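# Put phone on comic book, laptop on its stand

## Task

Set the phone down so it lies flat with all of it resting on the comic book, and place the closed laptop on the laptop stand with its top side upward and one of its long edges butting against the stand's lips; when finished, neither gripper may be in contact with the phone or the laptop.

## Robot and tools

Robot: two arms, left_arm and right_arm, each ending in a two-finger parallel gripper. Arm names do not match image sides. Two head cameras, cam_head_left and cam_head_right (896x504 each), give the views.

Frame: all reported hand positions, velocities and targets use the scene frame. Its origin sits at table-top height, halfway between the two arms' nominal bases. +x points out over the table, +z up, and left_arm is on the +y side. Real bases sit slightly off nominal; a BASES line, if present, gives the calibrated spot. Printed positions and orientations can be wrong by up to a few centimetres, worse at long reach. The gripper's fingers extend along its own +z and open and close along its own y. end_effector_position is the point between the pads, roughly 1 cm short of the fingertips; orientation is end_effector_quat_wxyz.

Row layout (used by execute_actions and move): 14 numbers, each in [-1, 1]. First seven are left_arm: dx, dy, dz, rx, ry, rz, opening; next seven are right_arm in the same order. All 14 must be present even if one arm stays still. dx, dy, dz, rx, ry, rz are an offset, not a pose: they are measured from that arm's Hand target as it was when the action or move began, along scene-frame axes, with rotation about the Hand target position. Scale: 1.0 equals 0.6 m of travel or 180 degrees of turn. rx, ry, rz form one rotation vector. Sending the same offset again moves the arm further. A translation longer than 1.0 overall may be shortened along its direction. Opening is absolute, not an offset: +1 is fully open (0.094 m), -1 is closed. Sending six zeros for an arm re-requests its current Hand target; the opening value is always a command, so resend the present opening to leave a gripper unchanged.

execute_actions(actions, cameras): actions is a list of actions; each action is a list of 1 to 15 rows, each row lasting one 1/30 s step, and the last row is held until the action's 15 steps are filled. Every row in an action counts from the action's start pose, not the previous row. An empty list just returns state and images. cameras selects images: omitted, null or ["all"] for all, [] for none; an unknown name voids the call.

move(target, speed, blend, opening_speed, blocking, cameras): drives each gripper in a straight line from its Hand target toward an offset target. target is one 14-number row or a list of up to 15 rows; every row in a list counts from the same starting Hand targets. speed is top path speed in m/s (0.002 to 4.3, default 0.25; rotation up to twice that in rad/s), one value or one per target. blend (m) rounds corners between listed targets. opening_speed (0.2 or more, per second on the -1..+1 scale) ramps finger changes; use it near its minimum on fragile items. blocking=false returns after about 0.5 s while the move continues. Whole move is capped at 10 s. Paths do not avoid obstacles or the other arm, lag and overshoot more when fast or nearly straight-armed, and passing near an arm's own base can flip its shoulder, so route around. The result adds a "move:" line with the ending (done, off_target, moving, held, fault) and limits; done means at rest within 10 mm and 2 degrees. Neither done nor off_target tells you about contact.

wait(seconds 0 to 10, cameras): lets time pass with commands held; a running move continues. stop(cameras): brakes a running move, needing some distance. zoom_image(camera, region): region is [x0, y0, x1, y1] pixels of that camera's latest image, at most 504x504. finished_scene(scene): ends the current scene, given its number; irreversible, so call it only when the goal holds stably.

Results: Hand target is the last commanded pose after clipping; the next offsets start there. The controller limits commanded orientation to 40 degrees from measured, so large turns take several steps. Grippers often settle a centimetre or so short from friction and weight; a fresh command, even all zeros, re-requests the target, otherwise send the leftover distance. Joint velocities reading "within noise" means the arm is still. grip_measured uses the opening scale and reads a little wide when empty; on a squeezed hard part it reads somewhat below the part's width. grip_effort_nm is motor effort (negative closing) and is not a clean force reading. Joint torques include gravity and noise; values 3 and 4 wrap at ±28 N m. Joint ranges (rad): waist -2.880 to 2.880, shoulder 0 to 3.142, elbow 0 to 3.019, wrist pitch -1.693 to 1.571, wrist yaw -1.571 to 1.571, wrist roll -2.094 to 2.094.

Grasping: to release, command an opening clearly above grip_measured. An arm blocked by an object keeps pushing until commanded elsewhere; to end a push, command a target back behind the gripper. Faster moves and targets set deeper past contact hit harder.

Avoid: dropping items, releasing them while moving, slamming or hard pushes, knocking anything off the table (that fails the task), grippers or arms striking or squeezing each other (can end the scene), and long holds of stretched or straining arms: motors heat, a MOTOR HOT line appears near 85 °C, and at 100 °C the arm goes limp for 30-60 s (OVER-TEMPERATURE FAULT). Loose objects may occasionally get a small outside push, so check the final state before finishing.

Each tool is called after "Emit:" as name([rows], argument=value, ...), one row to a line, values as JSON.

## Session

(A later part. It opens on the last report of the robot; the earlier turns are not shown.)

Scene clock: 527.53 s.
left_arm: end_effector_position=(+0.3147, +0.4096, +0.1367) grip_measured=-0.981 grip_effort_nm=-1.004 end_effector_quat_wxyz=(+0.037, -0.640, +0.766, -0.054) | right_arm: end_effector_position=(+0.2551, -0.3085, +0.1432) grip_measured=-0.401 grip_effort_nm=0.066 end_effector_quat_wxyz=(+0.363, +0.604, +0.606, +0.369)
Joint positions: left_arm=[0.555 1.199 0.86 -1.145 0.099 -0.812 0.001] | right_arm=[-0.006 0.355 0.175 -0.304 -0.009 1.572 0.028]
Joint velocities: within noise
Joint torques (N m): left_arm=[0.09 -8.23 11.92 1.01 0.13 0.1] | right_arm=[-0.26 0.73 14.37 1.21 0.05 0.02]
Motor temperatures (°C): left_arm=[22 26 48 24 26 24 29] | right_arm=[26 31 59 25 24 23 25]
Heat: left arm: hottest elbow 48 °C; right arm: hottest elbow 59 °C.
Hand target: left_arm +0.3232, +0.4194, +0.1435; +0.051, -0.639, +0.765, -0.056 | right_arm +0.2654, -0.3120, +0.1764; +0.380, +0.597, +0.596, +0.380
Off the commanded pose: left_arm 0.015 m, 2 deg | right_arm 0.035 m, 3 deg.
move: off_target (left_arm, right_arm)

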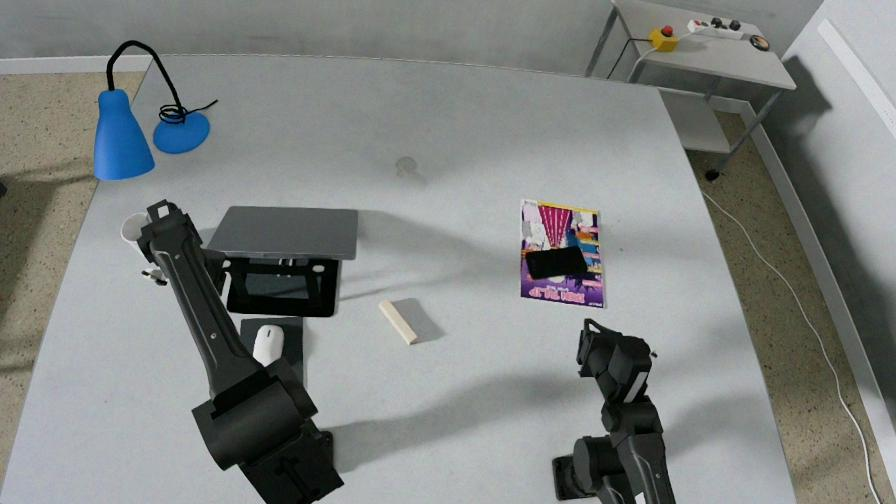

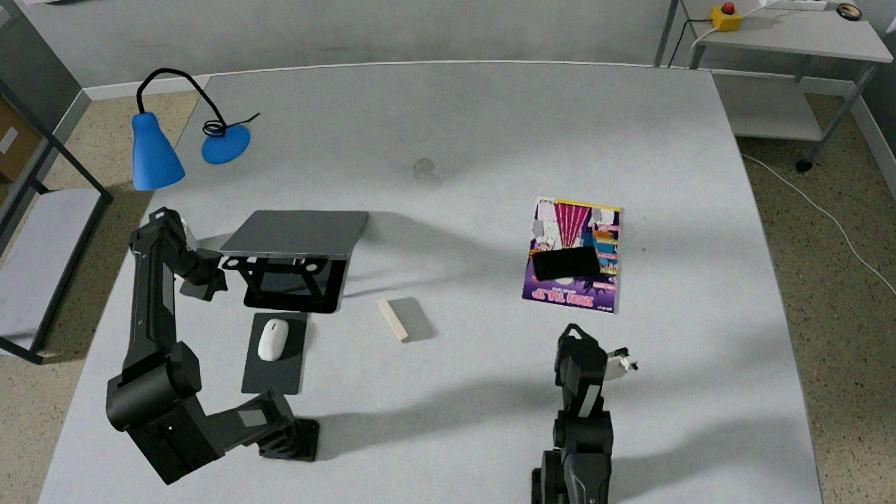

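Emit:
move(target=[0.0,0.022,0.008,0,0,0,-1,0,0,0,0,0,0,-0.4], speed=0.08)

Emit:
zoom_image(camera="cam_head_right", region=[160, 220, 290, 300])

Scene clock: 533.17 s.
left_arm: end_effector_position=(+0.3098, +0.4179, +0.1322) grip_measured=-0.981 grip_effort_nm=-1.004 end_effector_quat_wxyz=(+0.032, -0.639, +0.766, -0.054) | right_arm: end_effector_position=(+0.2551, -0.3085, +0.1432) grip_measured=-0.401 grip_effort_nm=0.071 end_effector_quat_wxyz=(+0.363, +0.604, +0.606, +0.369)
Joint positions: left_arm=[0.586 1.214 0.86 -1.145 0.102 -0.779 0.001] | right_arm=[-0.006 0.355 0.175 -0.304 -0.009 1.572 0.028]
Joint velocities: within noise
Joint torques (N m): left_arm=[-0.97 -8.12 14.31 0.44 0.12 0.13] | right_arm=[-0.32 0.73 14.35 1.21 0.06 0.03]
Motor temperatures (°C): left_arm=[22 26 48 24 26 24 29] | right_arm=[26 31 59 25 24 23 25]
Heat: left arm: hottest elbow 48 °C; right arm: hottest elbow 59 °C.
Hand target: left_arm +0.3232, +0.4326, +0.1482; +0.051, -0.639, +0.765, -0.056 | right_arm +0.2654, -0.3120, +0.1764; +0.380, +0.597, +0.596, +0.380
Off the commanded pose: left_arm 0.026 m, 2 deg | right_arm 0.035 m, 3 deg.
move: off_target (left_arm, right_arm)

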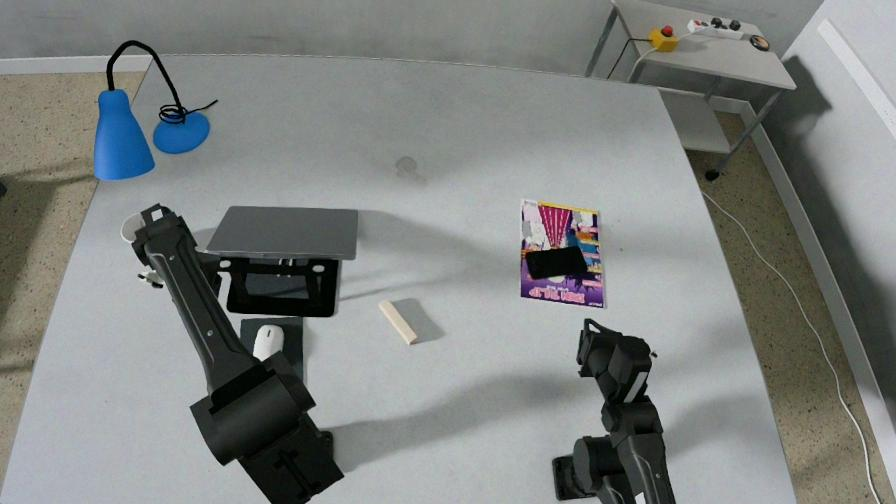

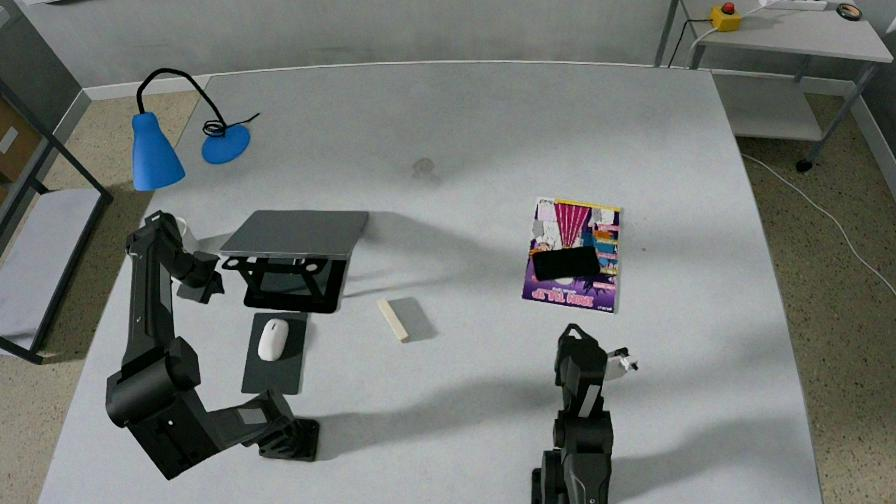

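Scaled by 3.877.

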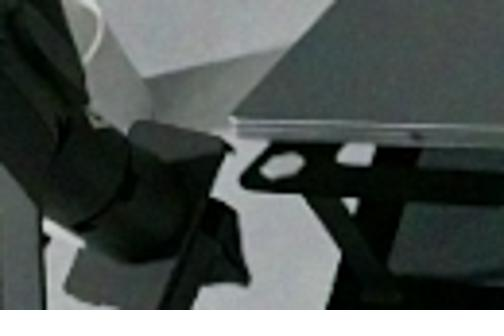

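Emit:
move([
  [0.0,-0.01,0.075,0,0,0,-1,0,0,0,0,0,0,-0.4],
  [0.02,-0.01,0.035,0,0,0,-1,0,0,0,0,0,0,-0.4],
], speed=0.1)

Emit:
zoom_image(camera="cam_head_right", region=[160, 220, 290, 300])

Emit:
zoom_image(camera="cam_head_left", region=[150, 220, 280, 300])

Scene clock: 542.87 s.
left_arm: end_effector_position=(+0.3164, +0.4198, +0.1547) grip_measured=-0.981 grip_effort_nm=-0.999 end_effector_quat_wxyz=(+0.028, -0.642, +0.764, -0.054) | right_arm: end_effector_position=(+0.2551, -0.3085, +0.1432) grip_measured=-0.401 grip_effort_nm=0.061 end_effector_quat_wxyz=(+0.363, +0.604, +0.606, +0.369)
Joint positions: left_arm=[0.58 1.215 0.923 -1.213 0.102 -0.793 0.001] | right_arm=[-0.006 0.355 0.175 -0.304 -0.009 1.572 0.028]
Joint velocities: within noise
Joint torques (N m): left_arm=[-3.31 -8.12 13.81 0.87 0.02 -0.1] | right_arm=[-0.26 0.73 14.32 1.2 0.06 0.03]
Motor temperatures (°C): left_arm=[22 26 48 24 26 24 29] | right_arm=[26 31 59 25 24 23 25]
Heat: left arm: hottest elbow 48 °C; right arm: hottest elbow 59 °C.
Hand target: left_arm +0.3352, +0.4266, +0.1692; +0.051, -0.639, +0.765, -0.057 | right_arm +0.2654, -0.3120, +0.1764; +0.380, +0.597, +0.596, +0.380
Off the commanded pose: left_arm 0.025 m, 3 deg | right_arm 0.035 m, 3 deg.
move: off_target (left_arm, right_arm)

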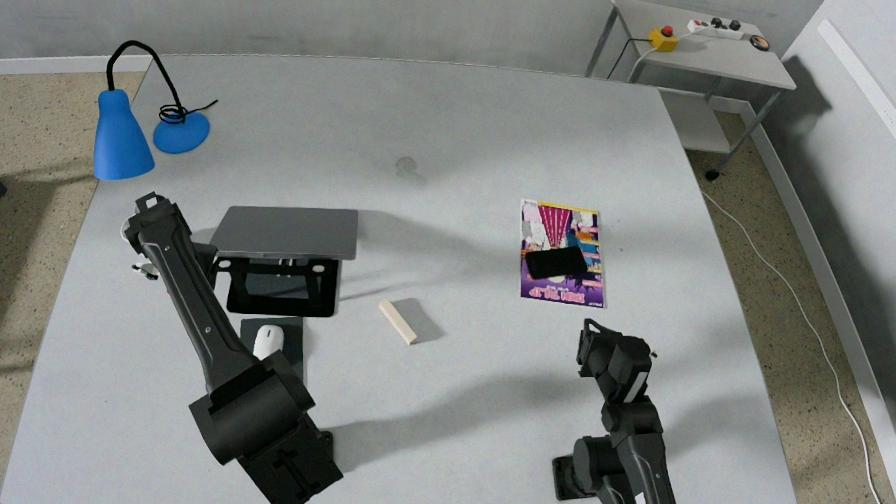

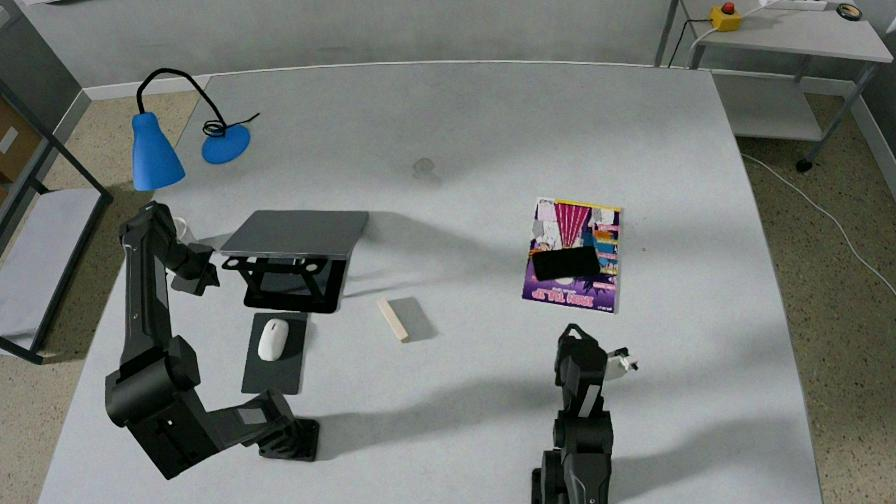

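Scaled by 3.877.

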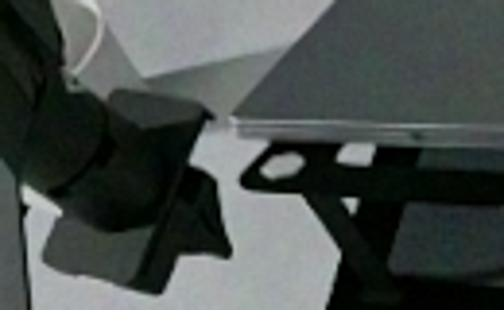

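Scaled by 3.877.

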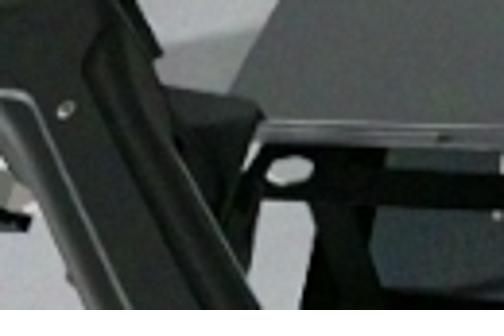

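Emit:
move(target=[0.07,0.008,0.012,0,0,0,-1,0,0,0,0,0,0,-0.4], speed=0.06)

Emit:
zoom_image(camera="cam_head_right", region=[160, 220, 290, 300])

Emit:
zoom_image(camera="cam_head_left", region=[150, 220, 280, 300])

Scene clock: 549.13 s.
left_arm: end_effector_position=(+0.3508, +0.4207, +0.1540) grip_measured=-0.981 grip_effort_nm=-1.004 end_effector_quat_wxyz=(+0.019, -0.643, +0.764, -0.053) | right_arm: end_effector_position=(+0.2551, -0.3085, +0.1432) grip_measured=-0.401 grip_effort_nm=0.066 end_effector_quat_wxyz=(+0.363, +0.604, +0.606, +0.369)
Joint positions: left_arm=[0.527 1.308 1.001 -1.212 0.1 -0.846 0.001] | right_arm=[-0.006 0.355 0.175 -0.304 -0.009 1.572 0.028]
Joint velocities: within noise
Joint torques (N m): left_arm=[-2.84 -10.05 16.13 0.53 -0.12 -0.08] | right_arm=[-0.21 0.73 14.38 1.2 0.05 0.03]
Motor temperatures (°C): left_arm=[22 26 47 24 26 24 29] | right_arm=[26 31 59 25 24 23 25]
Heat: left arm: hottest elbow 47 °C; right arm: hottest elbow 59 °C.
Hand target: left_arm +0.3772, +0.4314, +0.1765; +0.051, -0.639, +0.765, -0.057 | right_arm +0.2654, -0.3120, +0.1764; +0.380, +0.597, +0.596, +0.380
Off the commanded pose: left_arm 0.036 m, 4 deg | right_arm 0.035 m, 3 deg.
move: off_target (left_arm, right_arm)

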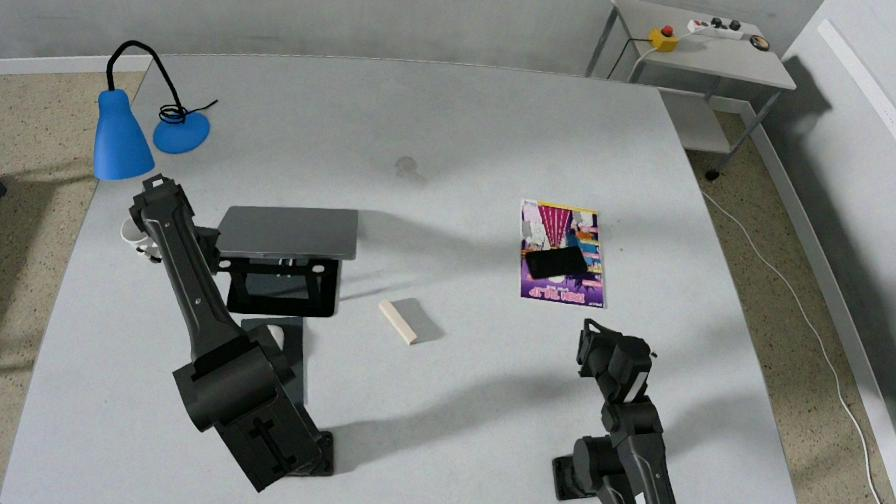

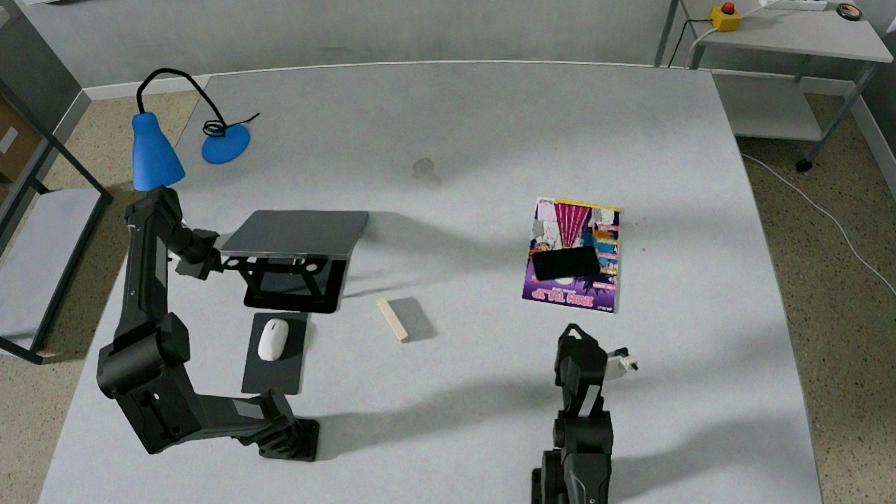

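Scaled by 3.877.

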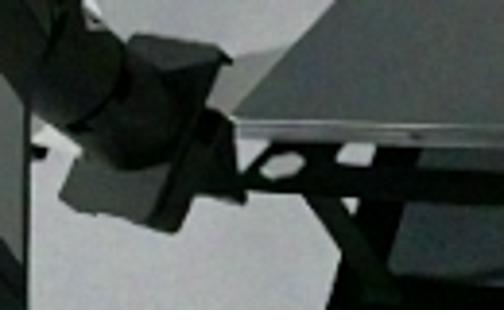

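Scaled by 3.877.

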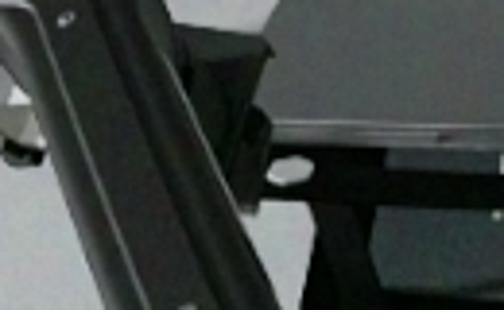

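Emit:
move(target=[0.04,0.004,0.003,0,0,0,-1,0,0,0,0,0,0,-0.4], speed=0.05)

Emit:
zoom_image(camera="cam_head_right", region=[160, 220, 290, 300])

Emit:
zoom_image(camera="cam_head_left", region=[190, 190, 370, 290])

Scene clock: 552.60 s.
left_arm: end_effector_position=(+0.3743, +0.4241, +0.1562) grip_measured=-0.981 grip_effort_nm=-1.004 end_effector_quat_wxyz=(+0.019, -0.643, +0.764, -0.052) | right_arm: end_effector_position=(+0.2551, -0.3085, +0.1432) grip_measured=-0.401 grip_effort_nm=0.066 end_effector_quat_wxyz=(+0.363, +0.604, +0.606, +0.369)
Joint positions: left_arm=[0.501 1.363 1.06 -1.212 0.097 -0.872 0.001] | right_arm=[-0.006 0.355 0.175 -0.304 -0.009 1.572 0.028]
Joint velocities: within noise
Joint torques (N m): left_arm=[-3.08 -10.4 16.18 0.9 -0.1 -0.1] | right_arm=[-0.21 0.79 14.34 1.2 0.05 0.03]
Motor temperatures (°C): left_arm=[22 26 47 24 26 24 29] | right_arm=[26 31 59 25 24 23 25]
Heat: left arm: hottest elbow 47 °C; right arm: hottest elbow 59 °C.
Hand target: left_arm +0.4013, +0.4338, +0.1784; +0.051, -0.639, +0.765, -0.057 | right_arm +0.2654, -0.3120, +0.1764; +0.380, +0.597, +0.596, +0.380
Off the commanded pose: left_arm 0.036 m, 4 deg | right_arm 0.035 m, 3 deg.
move: off_target (left_arm, right_arm)

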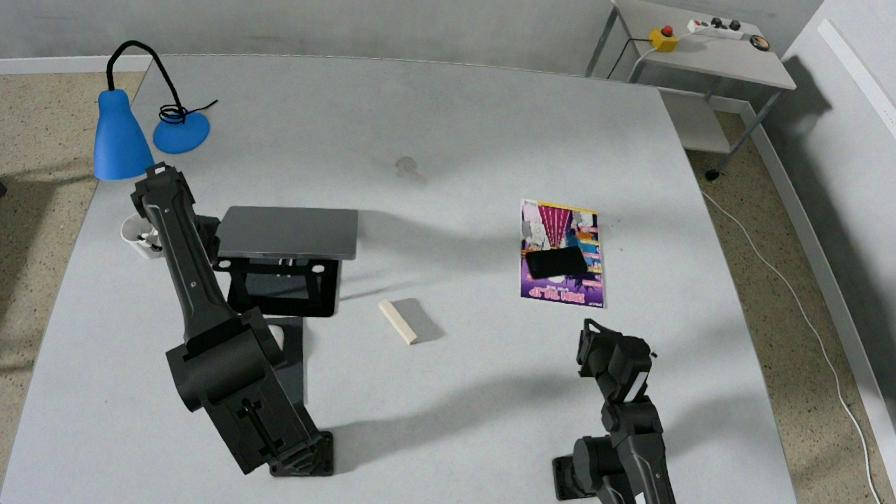

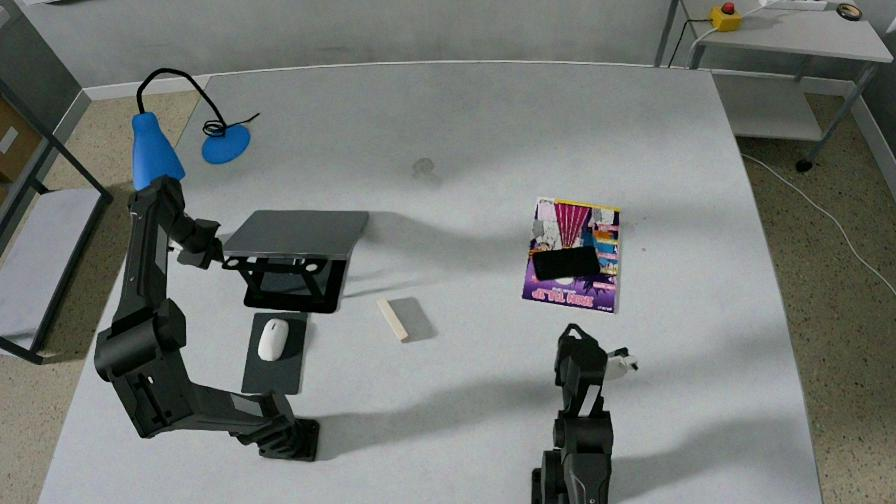

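Scaled by 3.877.

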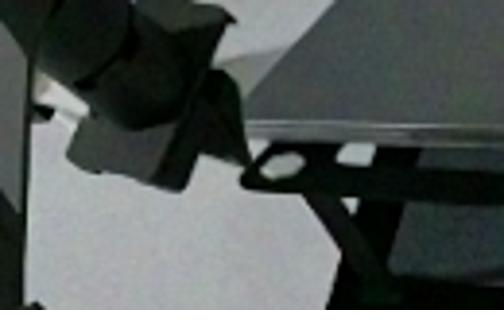

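Scaled by 2.800.

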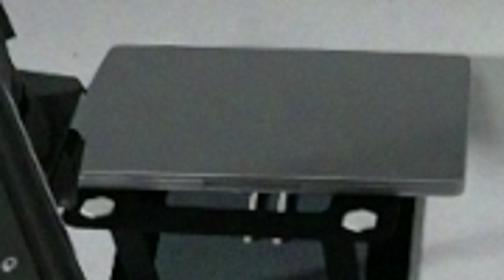

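Emit:
move(target=[0.025,0.002,0.002,0,0,0,-1,0,0,0,0,0,0,-0.4], speed=0.04)

Emit:
zoom_image(camera="cam_head_right", region=[160, 220, 290, 300])

Emit:
zoom_image(camera="cam_head_left", region=[190, 190, 370, 290])

Scene clock: 556.20 s.
left_arm: end_effector_position=(+0.3892, +0.4261, +0.1572) grip_measured=-0.981 grip_effort_nm=-1.004 end_effector_quat_wxyz=(+0.019, -0.643, +0.764, -0.052) | right_arm: end_effector_position=(+0.2551, -0.3085, +0.1432) grip_measured=-0.401 grip_effort_nm=0.066 end_effector_quat_wxyz=(+0.363, +0.604, +0.606, +0.369)
Joint positions: left_arm=[0.486 1.398 1.097 -1.212 0.095 -0.887 0.001] | right_arm=[-0.006 0.355 0.175 -0.304 -0.009 1.572 0.028]
Joint velocities: within noise
Joint torques (N m): left_arm=[-2.37 -11.22 16.13 0.9 -0.08 -0.08] | right_arm=[-0.21 0.79 14.37 1.2 0.06 0.02]
Motor temperatures (°C): left_arm=[22 26 48 24 26 24 29] | right_arm=[26 31 59 25 24 23 25]
Heat: left arm: hottest elbow 48 °C; right arm: hottest elbow 59 °C.
Hand target: left_arm +0.4162, +0.4350, +0.1795; +0.051, -0.639, +0.765, -0.057 | right_arm +0.2654, -0.3120, +0.1764; +0.380, +0.597, +0.596, +0.380
Off the commanded pose: left_arm 0.036 m, 4 deg | right_arm 0.035 m, 3 deg.
move: off_target (left_arm, right_arm)

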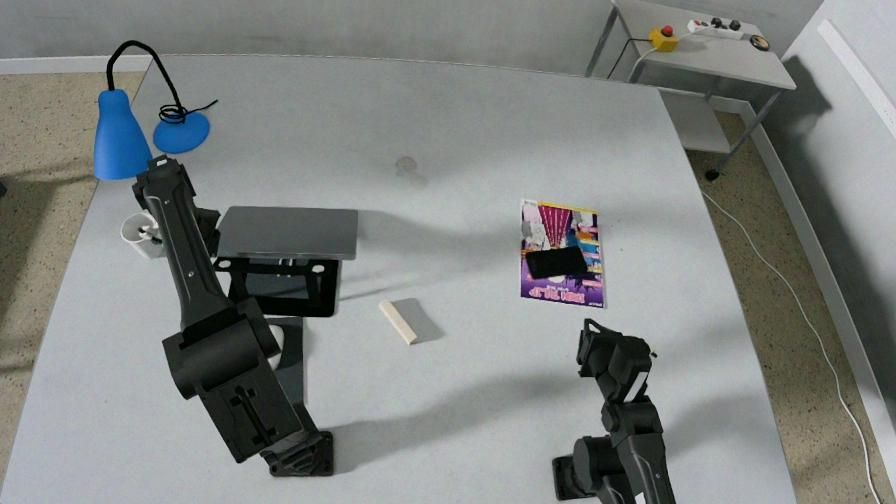

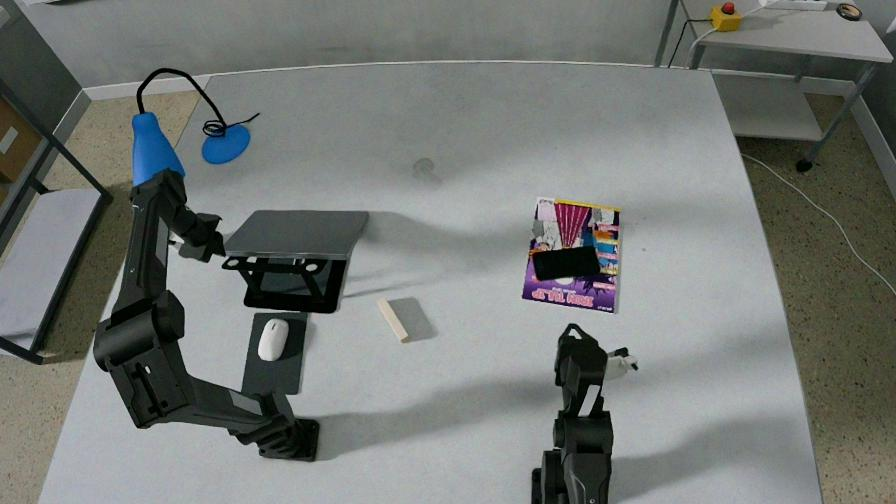

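Scaled by 3.877.

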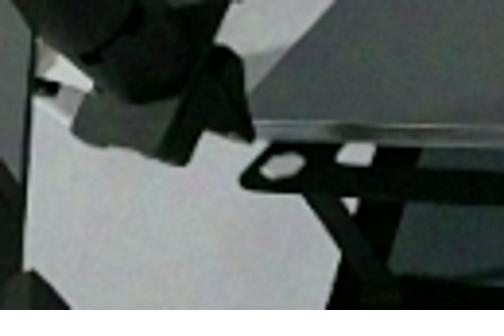

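Scaled by 2.800.

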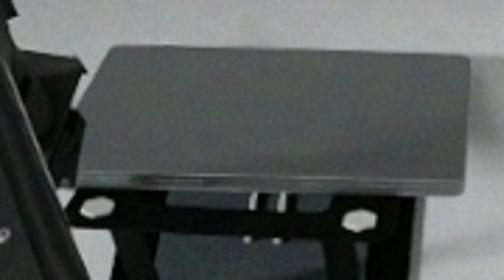

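Emit:
move(target=[0.02,0.001,0.0,0,0,0,-1,0,0,0,0,0,0,-0.4], speed=0.04)

Emit:
zoom_image(camera="cam_head_right", region=[160, 220, 290, 300])

Emit:
zoom_image(camera="cam_head_left", region=[190, 190, 370, 290])

Scene clock: 559.47 s.
left_arm: end_effector_position=(+0.4010, +0.4271, +0.1573) grip_measured=-0.981 grip_effort_nm=-0.999 end_effector_quat_wxyz=(+0.019, -0.643, +0.764, -0.051) | right_arm: end_effector_position=(+0.2551, -0.3085, +0.1432) grip_measured=-0.401 grip_effort_nm=0.066 end_effector_quat_wxyz=(+0.363, +0.604, +0.606, +0.369)
Joint positions: left_arm=[0.473 1.426 1.125 -1.212 0.093 -0.9 0.001] | right_arm=[-0.006 0.355 0.175 -0.304 -0.009 1.572 0.028]
Joint velocities: within noise
Joint torques (N m): left_arm=[-2.61 -12.1 16.28 0.81 -0.07 -0.09] | right_arm=[-0.26 0.73 14.37 1.21 0.05 0.02]
Motor temperatures (°C): left_arm=[22 26 48 24 26 24 29] | right_arm=[26 31 59 25 24 23 25]
Heat: left arm: hottest elbow 48 °C; right arm: hottest elbow 59 °C.
Hand target: left_arm +0.4283, +0.4356, +0.1795; +0.051, -0.639, +0.765, -0.057 | right_arm +0.2654, -0.3120, +0.1764; +0.380, +0.597, +0.596, +0.380
Off the commanded pose: left_arm 0.036 m, 4 deg | right_arm 0.035 m, 3 deg.
move: off_target (left_arm, right_arm)

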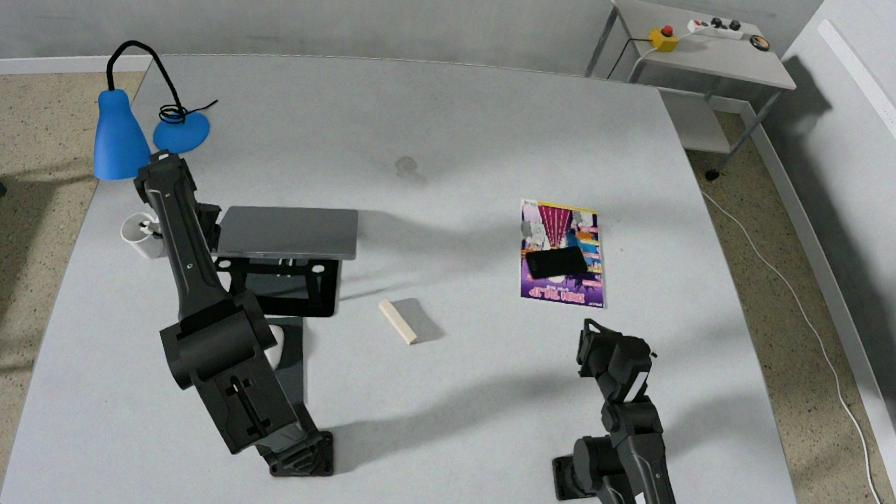

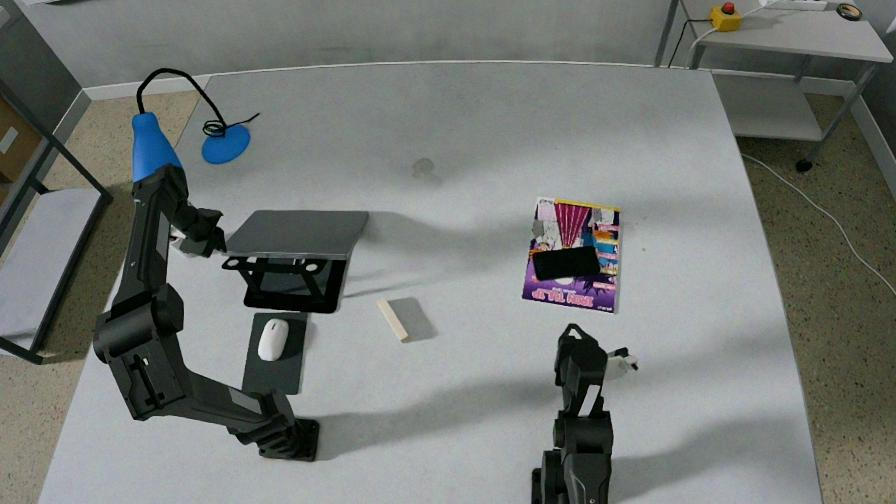

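Scaled by 3.877.

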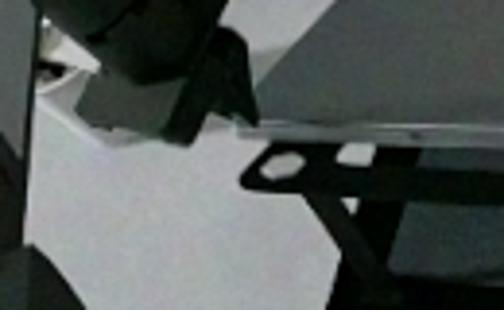

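Scaled by 2.800.

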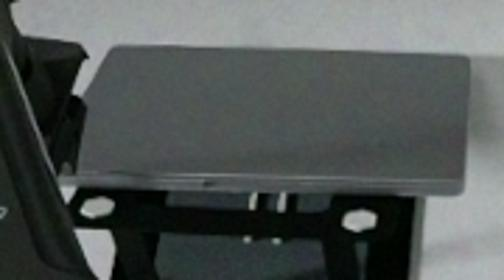

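Emit:
move([
  [-0.065,0,0.005,0,0,0,-1,0,0,0,0,0,0,-0.4],
  [-0.065,0,-0.02,0,0,0,-1,0,0,0,0,0,0,-0.4],
], speed=0.06)

Emit:
zoom_image(camera="cam_head_right", region=[160, 220, 290, 300])

Emit:
zoom_image(camera="cam_head_left", region=[190, 190, 370, 290])

Scene clock: 564.30 s.
left_arm: end_effector_position=(+0.3915, +0.4309, +0.1674) grip_measured=-0.981 grip_effort_nm=-0.999 end_effector_quat_wxyz=(+0.045, -0.639, +0.766, -0.055) | right_arm: end_effector_position=(+0.2551, -0.3085, +0.1432) grip_measured=-0.401 grip_effort_nm=0.066 end_effector_quat_wxyz=(+0.363, +0.604, +0.606, +0.369)
Joint positions: left_arm=[0.492 1.37 1.094 -1.187 0.093 -0.873 0.001] | right_arm=[-0.006 0.355 0.175 -0.304 -0.009 1.572 0.028]
Joint velocities: within noise
Joint torques (N m): left_arm=[-0.32 -12.69 9.2 0.98 -0.04 0.11] | right_arm=[-0.32 0.73 14.35 1.17 0.05 0.02]
Motor temperatures (°C): left_arm=[22 26 48 24 26 24 29] | right_arm=[26 31 59 25 24 23 25]
Heat: left arm: hottest elbow 48 °C; right arm: hottest elbow 59 °C.
Hand target: left_arm +0.3892, +0.4355, +0.1675; +0.051, -0.639, +0.765, -0.056 | right_arm +0.2654, -0.3120, +0.1764; +0.380, +0.597, +0.596, +0.380
Off the commanded pose: left_arm 0.005 m, 1 deg | right_arm 0.035 m, 3 deg.
move: off_target (right_arm)

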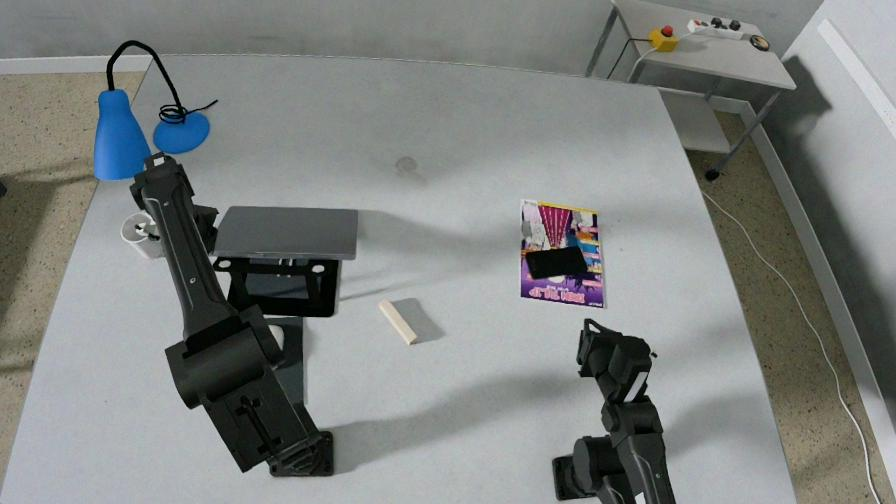

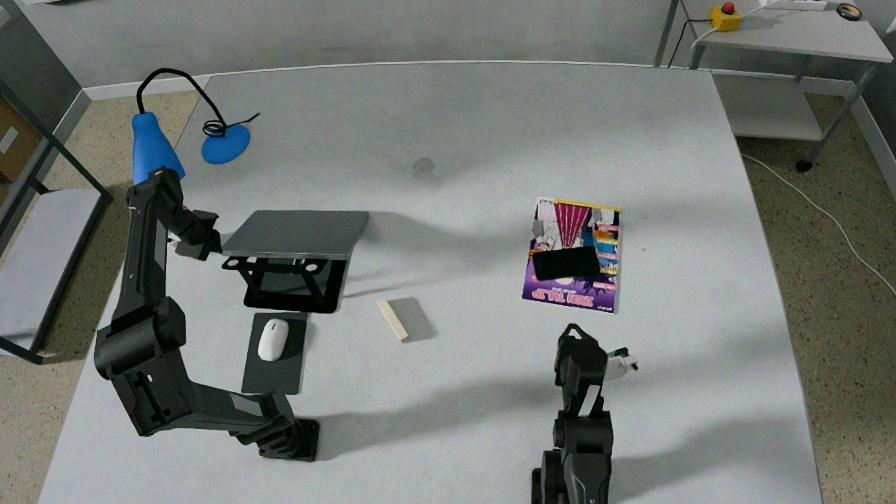

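Scaled by 3.877.

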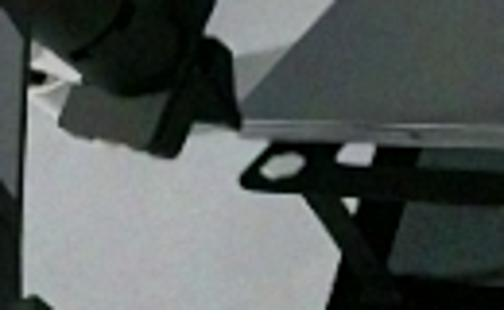

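Scaled by 2.800.

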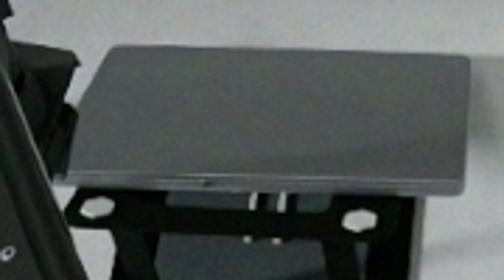

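Emit:
move([
  [-0.06,-0.01,0.0,0,0,0,-1,0,0,0,0,0,0,-0.4],
  [-0.06,-0.02,-0.045,0,0,0,-1,0,0,0,0,0,0,-0.4],
], speed=0.06)

Emit:
zoom_image(camera="cam_head_right", region=[160, 220, 290, 300])

Emit:
zoom_image(camera="cam_head_left", region=[190, 190, 370, 290])

Scene clock: 568.87 s.
left_arm: end_effector_position=(+0.3535, +0.4232, +0.1420) grip_measured=-0.981 grip_effort_nm=-1.004 end_effector_quat_wxyz=(+0.047, -0.640, +0.765, -0.055) | right_arm: end_effector_position=(+0.2551, -0.3085, +0.1432) grip_measured=-0.401 grip_effort_nm=0.066 end_effector_quat_wxyz=(+0.363, +0.604, +0.606, +0.369)
Joint positions: left_arm=[0.527 1.292 0.951 -1.121 0.096 -0.842 0.001] | right_arm=[-0.006 0.355 0.175 -0.304 -0.009 1.572 0.028]
Joint velocities: within noise
Joint torques (N m): left_arm=[-1.03 -11.05 9.11 1.18 0.03 0.03] | right_arm=[-0.26 0.73 14.39 1.22 0.04 0.02]
Motor temperatures (°C): left_arm=[22 26 47 24 26 24 30] | right_arm=[26 31 59 25 24 23 25]
Heat: left arm: hottest elbow 47 °C; right arm: hottest elbow 59 °C.
Hand target: left_arm +0.3532, +0.4236, +0.1404; +0.051, -0.639, +0.765, -0.057 | right_arm +0.2654, -0.3120, +0.1764; +0.380, +0.597, +0.596, +0.380
Off the commanded pose: left_arm 0.002 m, 1 deg | right_arm 0.035 m, 3 deg.
move: off_target (right_arm)

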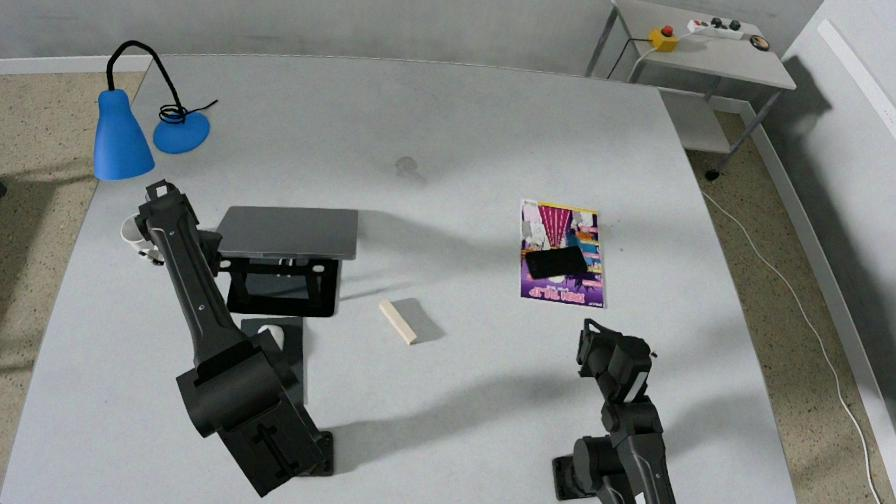

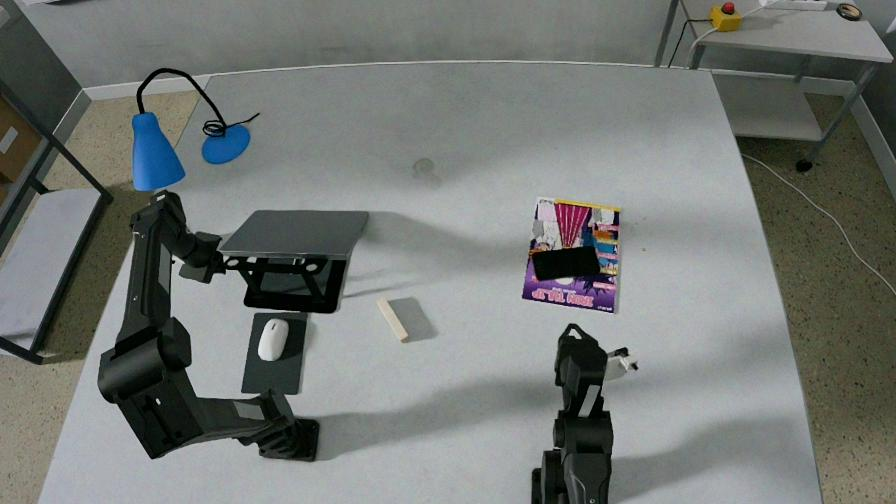

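Scaled by 3.877.

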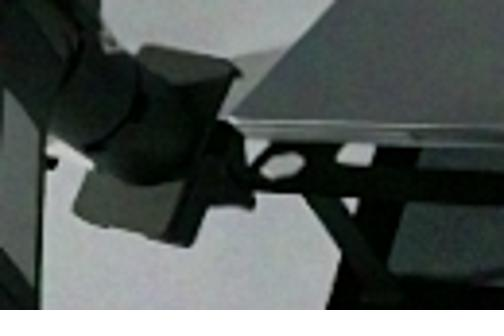

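Scaled by 2.800.

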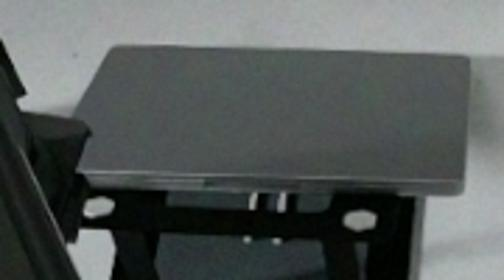

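Emit:
move([
  [0.0,0.01,0.052,0,0,0,-1,0,0,0,0,0,0,-0.4],
  [0.085,0.014,0.054,0,0,0,-1,0,0,0,0,0,0,-0.4],
], speed=0.05)

Emit:
zoom_image(camera="cam_head_right", region=[160, 220, 290, 300])

Emit:
zoom_image(camera="cam_head_left", region=[190, 190, 370, 290])

Scene clock: 574.00 s.
left_arm: end_effector_position=(+0.3580, +0.4242, +0.1526) grip_measured=-0.981 grip_effort_nm=-0.999 end_effector_quat_wxyz=(+0.010, -0.650, +0.759, -0.042) | right_arm: end_effector_position=(+0.2551, -0.3085, +0.1432) grip_measured=-0.401 grip_effort_nm=0.066 end_effector_quat_wxyz=(+0.363, +0.604, +0.606, +0.369)
Joint positions: left_arm=[0.515 1.343 1.031 -1.227 0.08 -0.873 0.001] | right_arm=[-0.006 0.355 0.175 -0.304 -0.009 1.572 0.028]
Joint velocities: within noise
Joint torques (N m): left_arm=[-4.66 -8.94 17.65 1.52 0.53 -0.13] | right_arm=[-0.21 0.85 14.37 1.21 0.05 0.03]
Motor temperatures (°C): left_arm=[22 26 47 24 26 24 30] | right_arm=[26 31 59 25 24 23 25]
Heat: left arm: hottest elbow 47 °C; right arm: hottest elbow 59 °C.
Hand target: left_arm +0.4042, +0.4319, +0.1729; +0.051, -0.639, +0.765, -0.056 | right_arm +0.2654, -0.3120, +0.1764; +0.380, +0.597, +0.596, +0.380
Off the commanded pose: left_arm 0.051 m, 5 deg | right_arm 0.035 m, 3 deg.
move: off_target (left_arm, right_arm)

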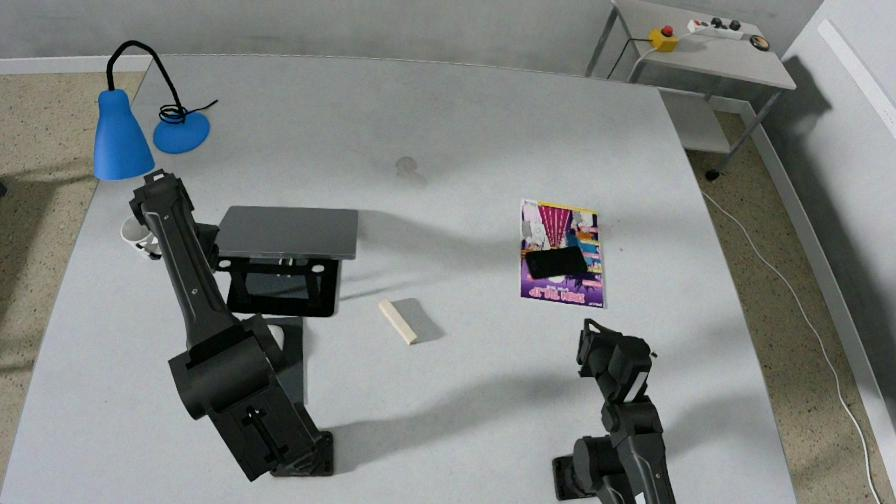

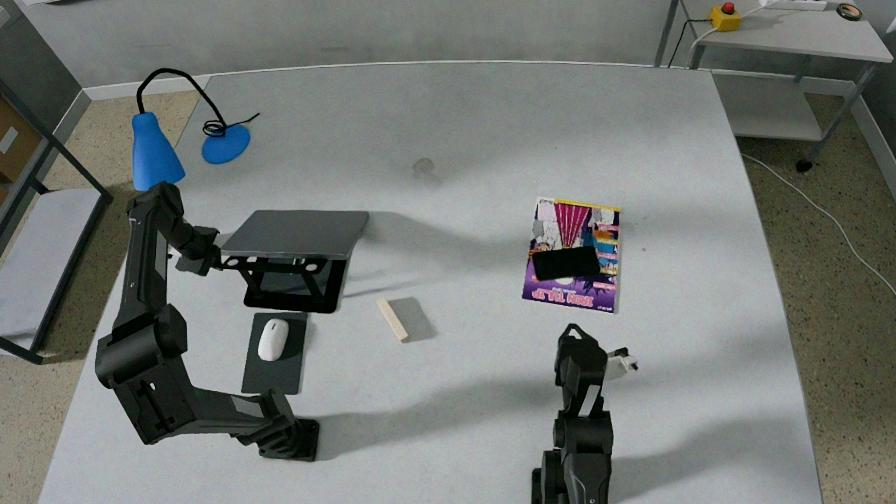

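Scaled by 3.877.

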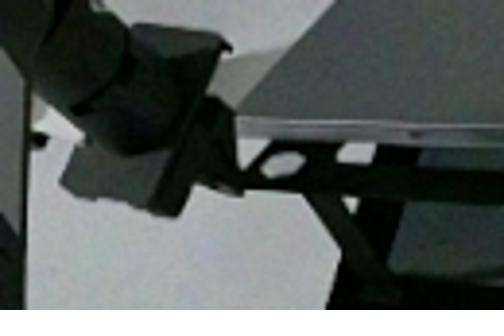

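Scaled by 2.800.

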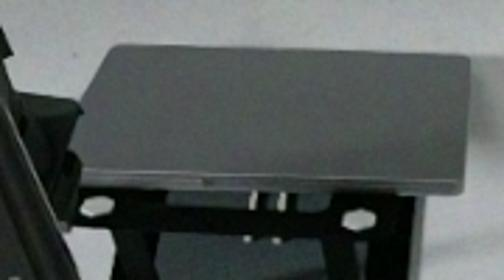

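Emit:
move([
  [-0.075,0.01,-0.02,0,0,0,-1,0,0,0,0,0,0,-0.4],
  [-0.055,0.03,-0.03,0,0,0,-1,0,0,0,0,0,0,-0.4],
], speed=0.06)

Emit:
zoom_image(camera="cam_head_right", region=[160, 220, 290, 300])

Emit:
zoom_image(camera="cam_head_left", region=[190, 190, 370, 290])

Scene clock: 581.10 s.
left_arm: end_effector_position=(+0.3676, +0.4414, +0.1537) grip_measured=-0.981 grip_effort_nm=-0.994 end_effector_quat_wxyz=(+0.044, -0.638, +0.767, -0.055) | right_arm: end_effector_position=(+0.2551, -0.3085, +0.1432) grip_measured=-0.401 grip_effort_nm=0.066 end_effector_quat_wxyz=(+0.363, +0.604, +0.606, +0.369)
Joint positions: left_arm=[0.549 1.344 1.032 -1.159 0.099 -0.816 0.001] | right_arm=[-0.006 0.355 0.175 -0.304 -0.009 1.572 0.028]
Joint velocities: within noise
Joint torques (N m): left_arm=[-0.62 -11.05 10.89 1.03 0.11 0.11] | right_arm=[-0.26 0.73 14.37 1.22 0.05 0.02]
Motor temperatures (°C): left_arm=[22 26 48 24 27 24 30] | right_arm=[26 31 59 25 24 23 25]
Heat: left arm: hottest elbow 48 °C; right arm: hottest elbow 59 °C.
Hand target: left_arm +0.3713, +0.4499, +0.1549; +0.051, -0.639, +0.765, -0.057 | right_arm +0.2654, -0.3120, +0.1764; +0.380, +0.597, +0.596, +0.380
Off the commanded pose: left_arm 0.009 m, 1 deg | right_arm 0.035 m, 3 deg.
move: off_target (right_arm)

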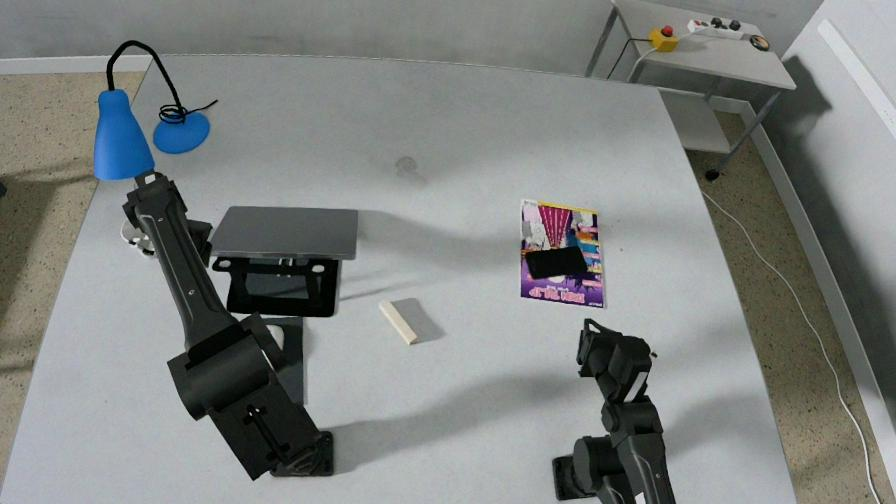

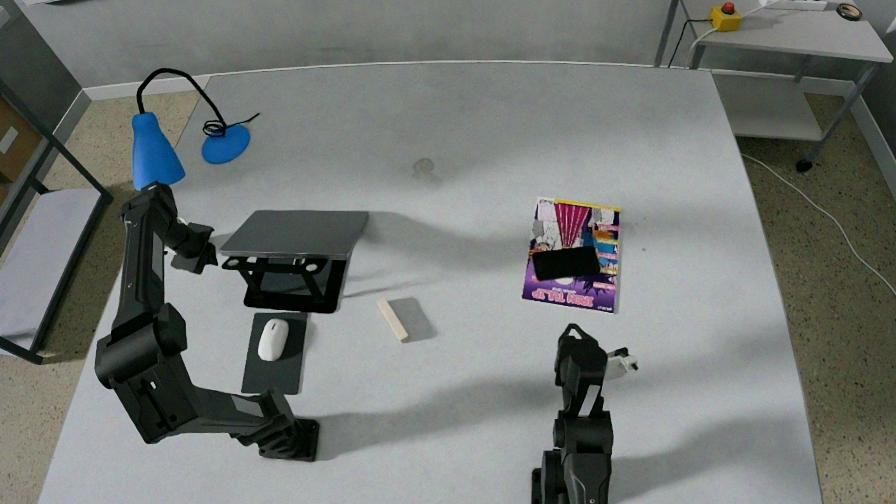

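Scaled by 3.877.

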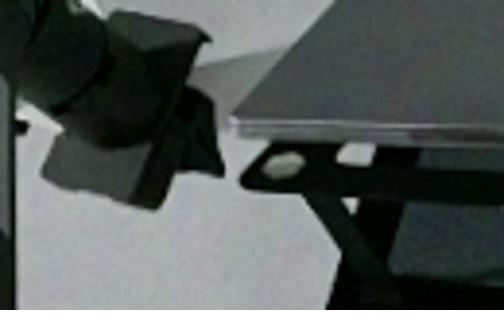

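Scaled by 2.800.

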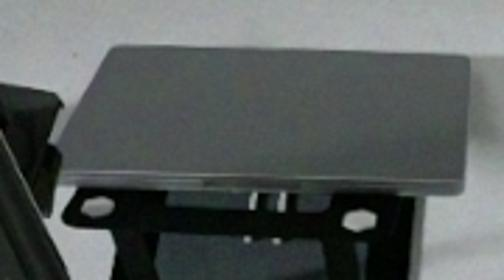

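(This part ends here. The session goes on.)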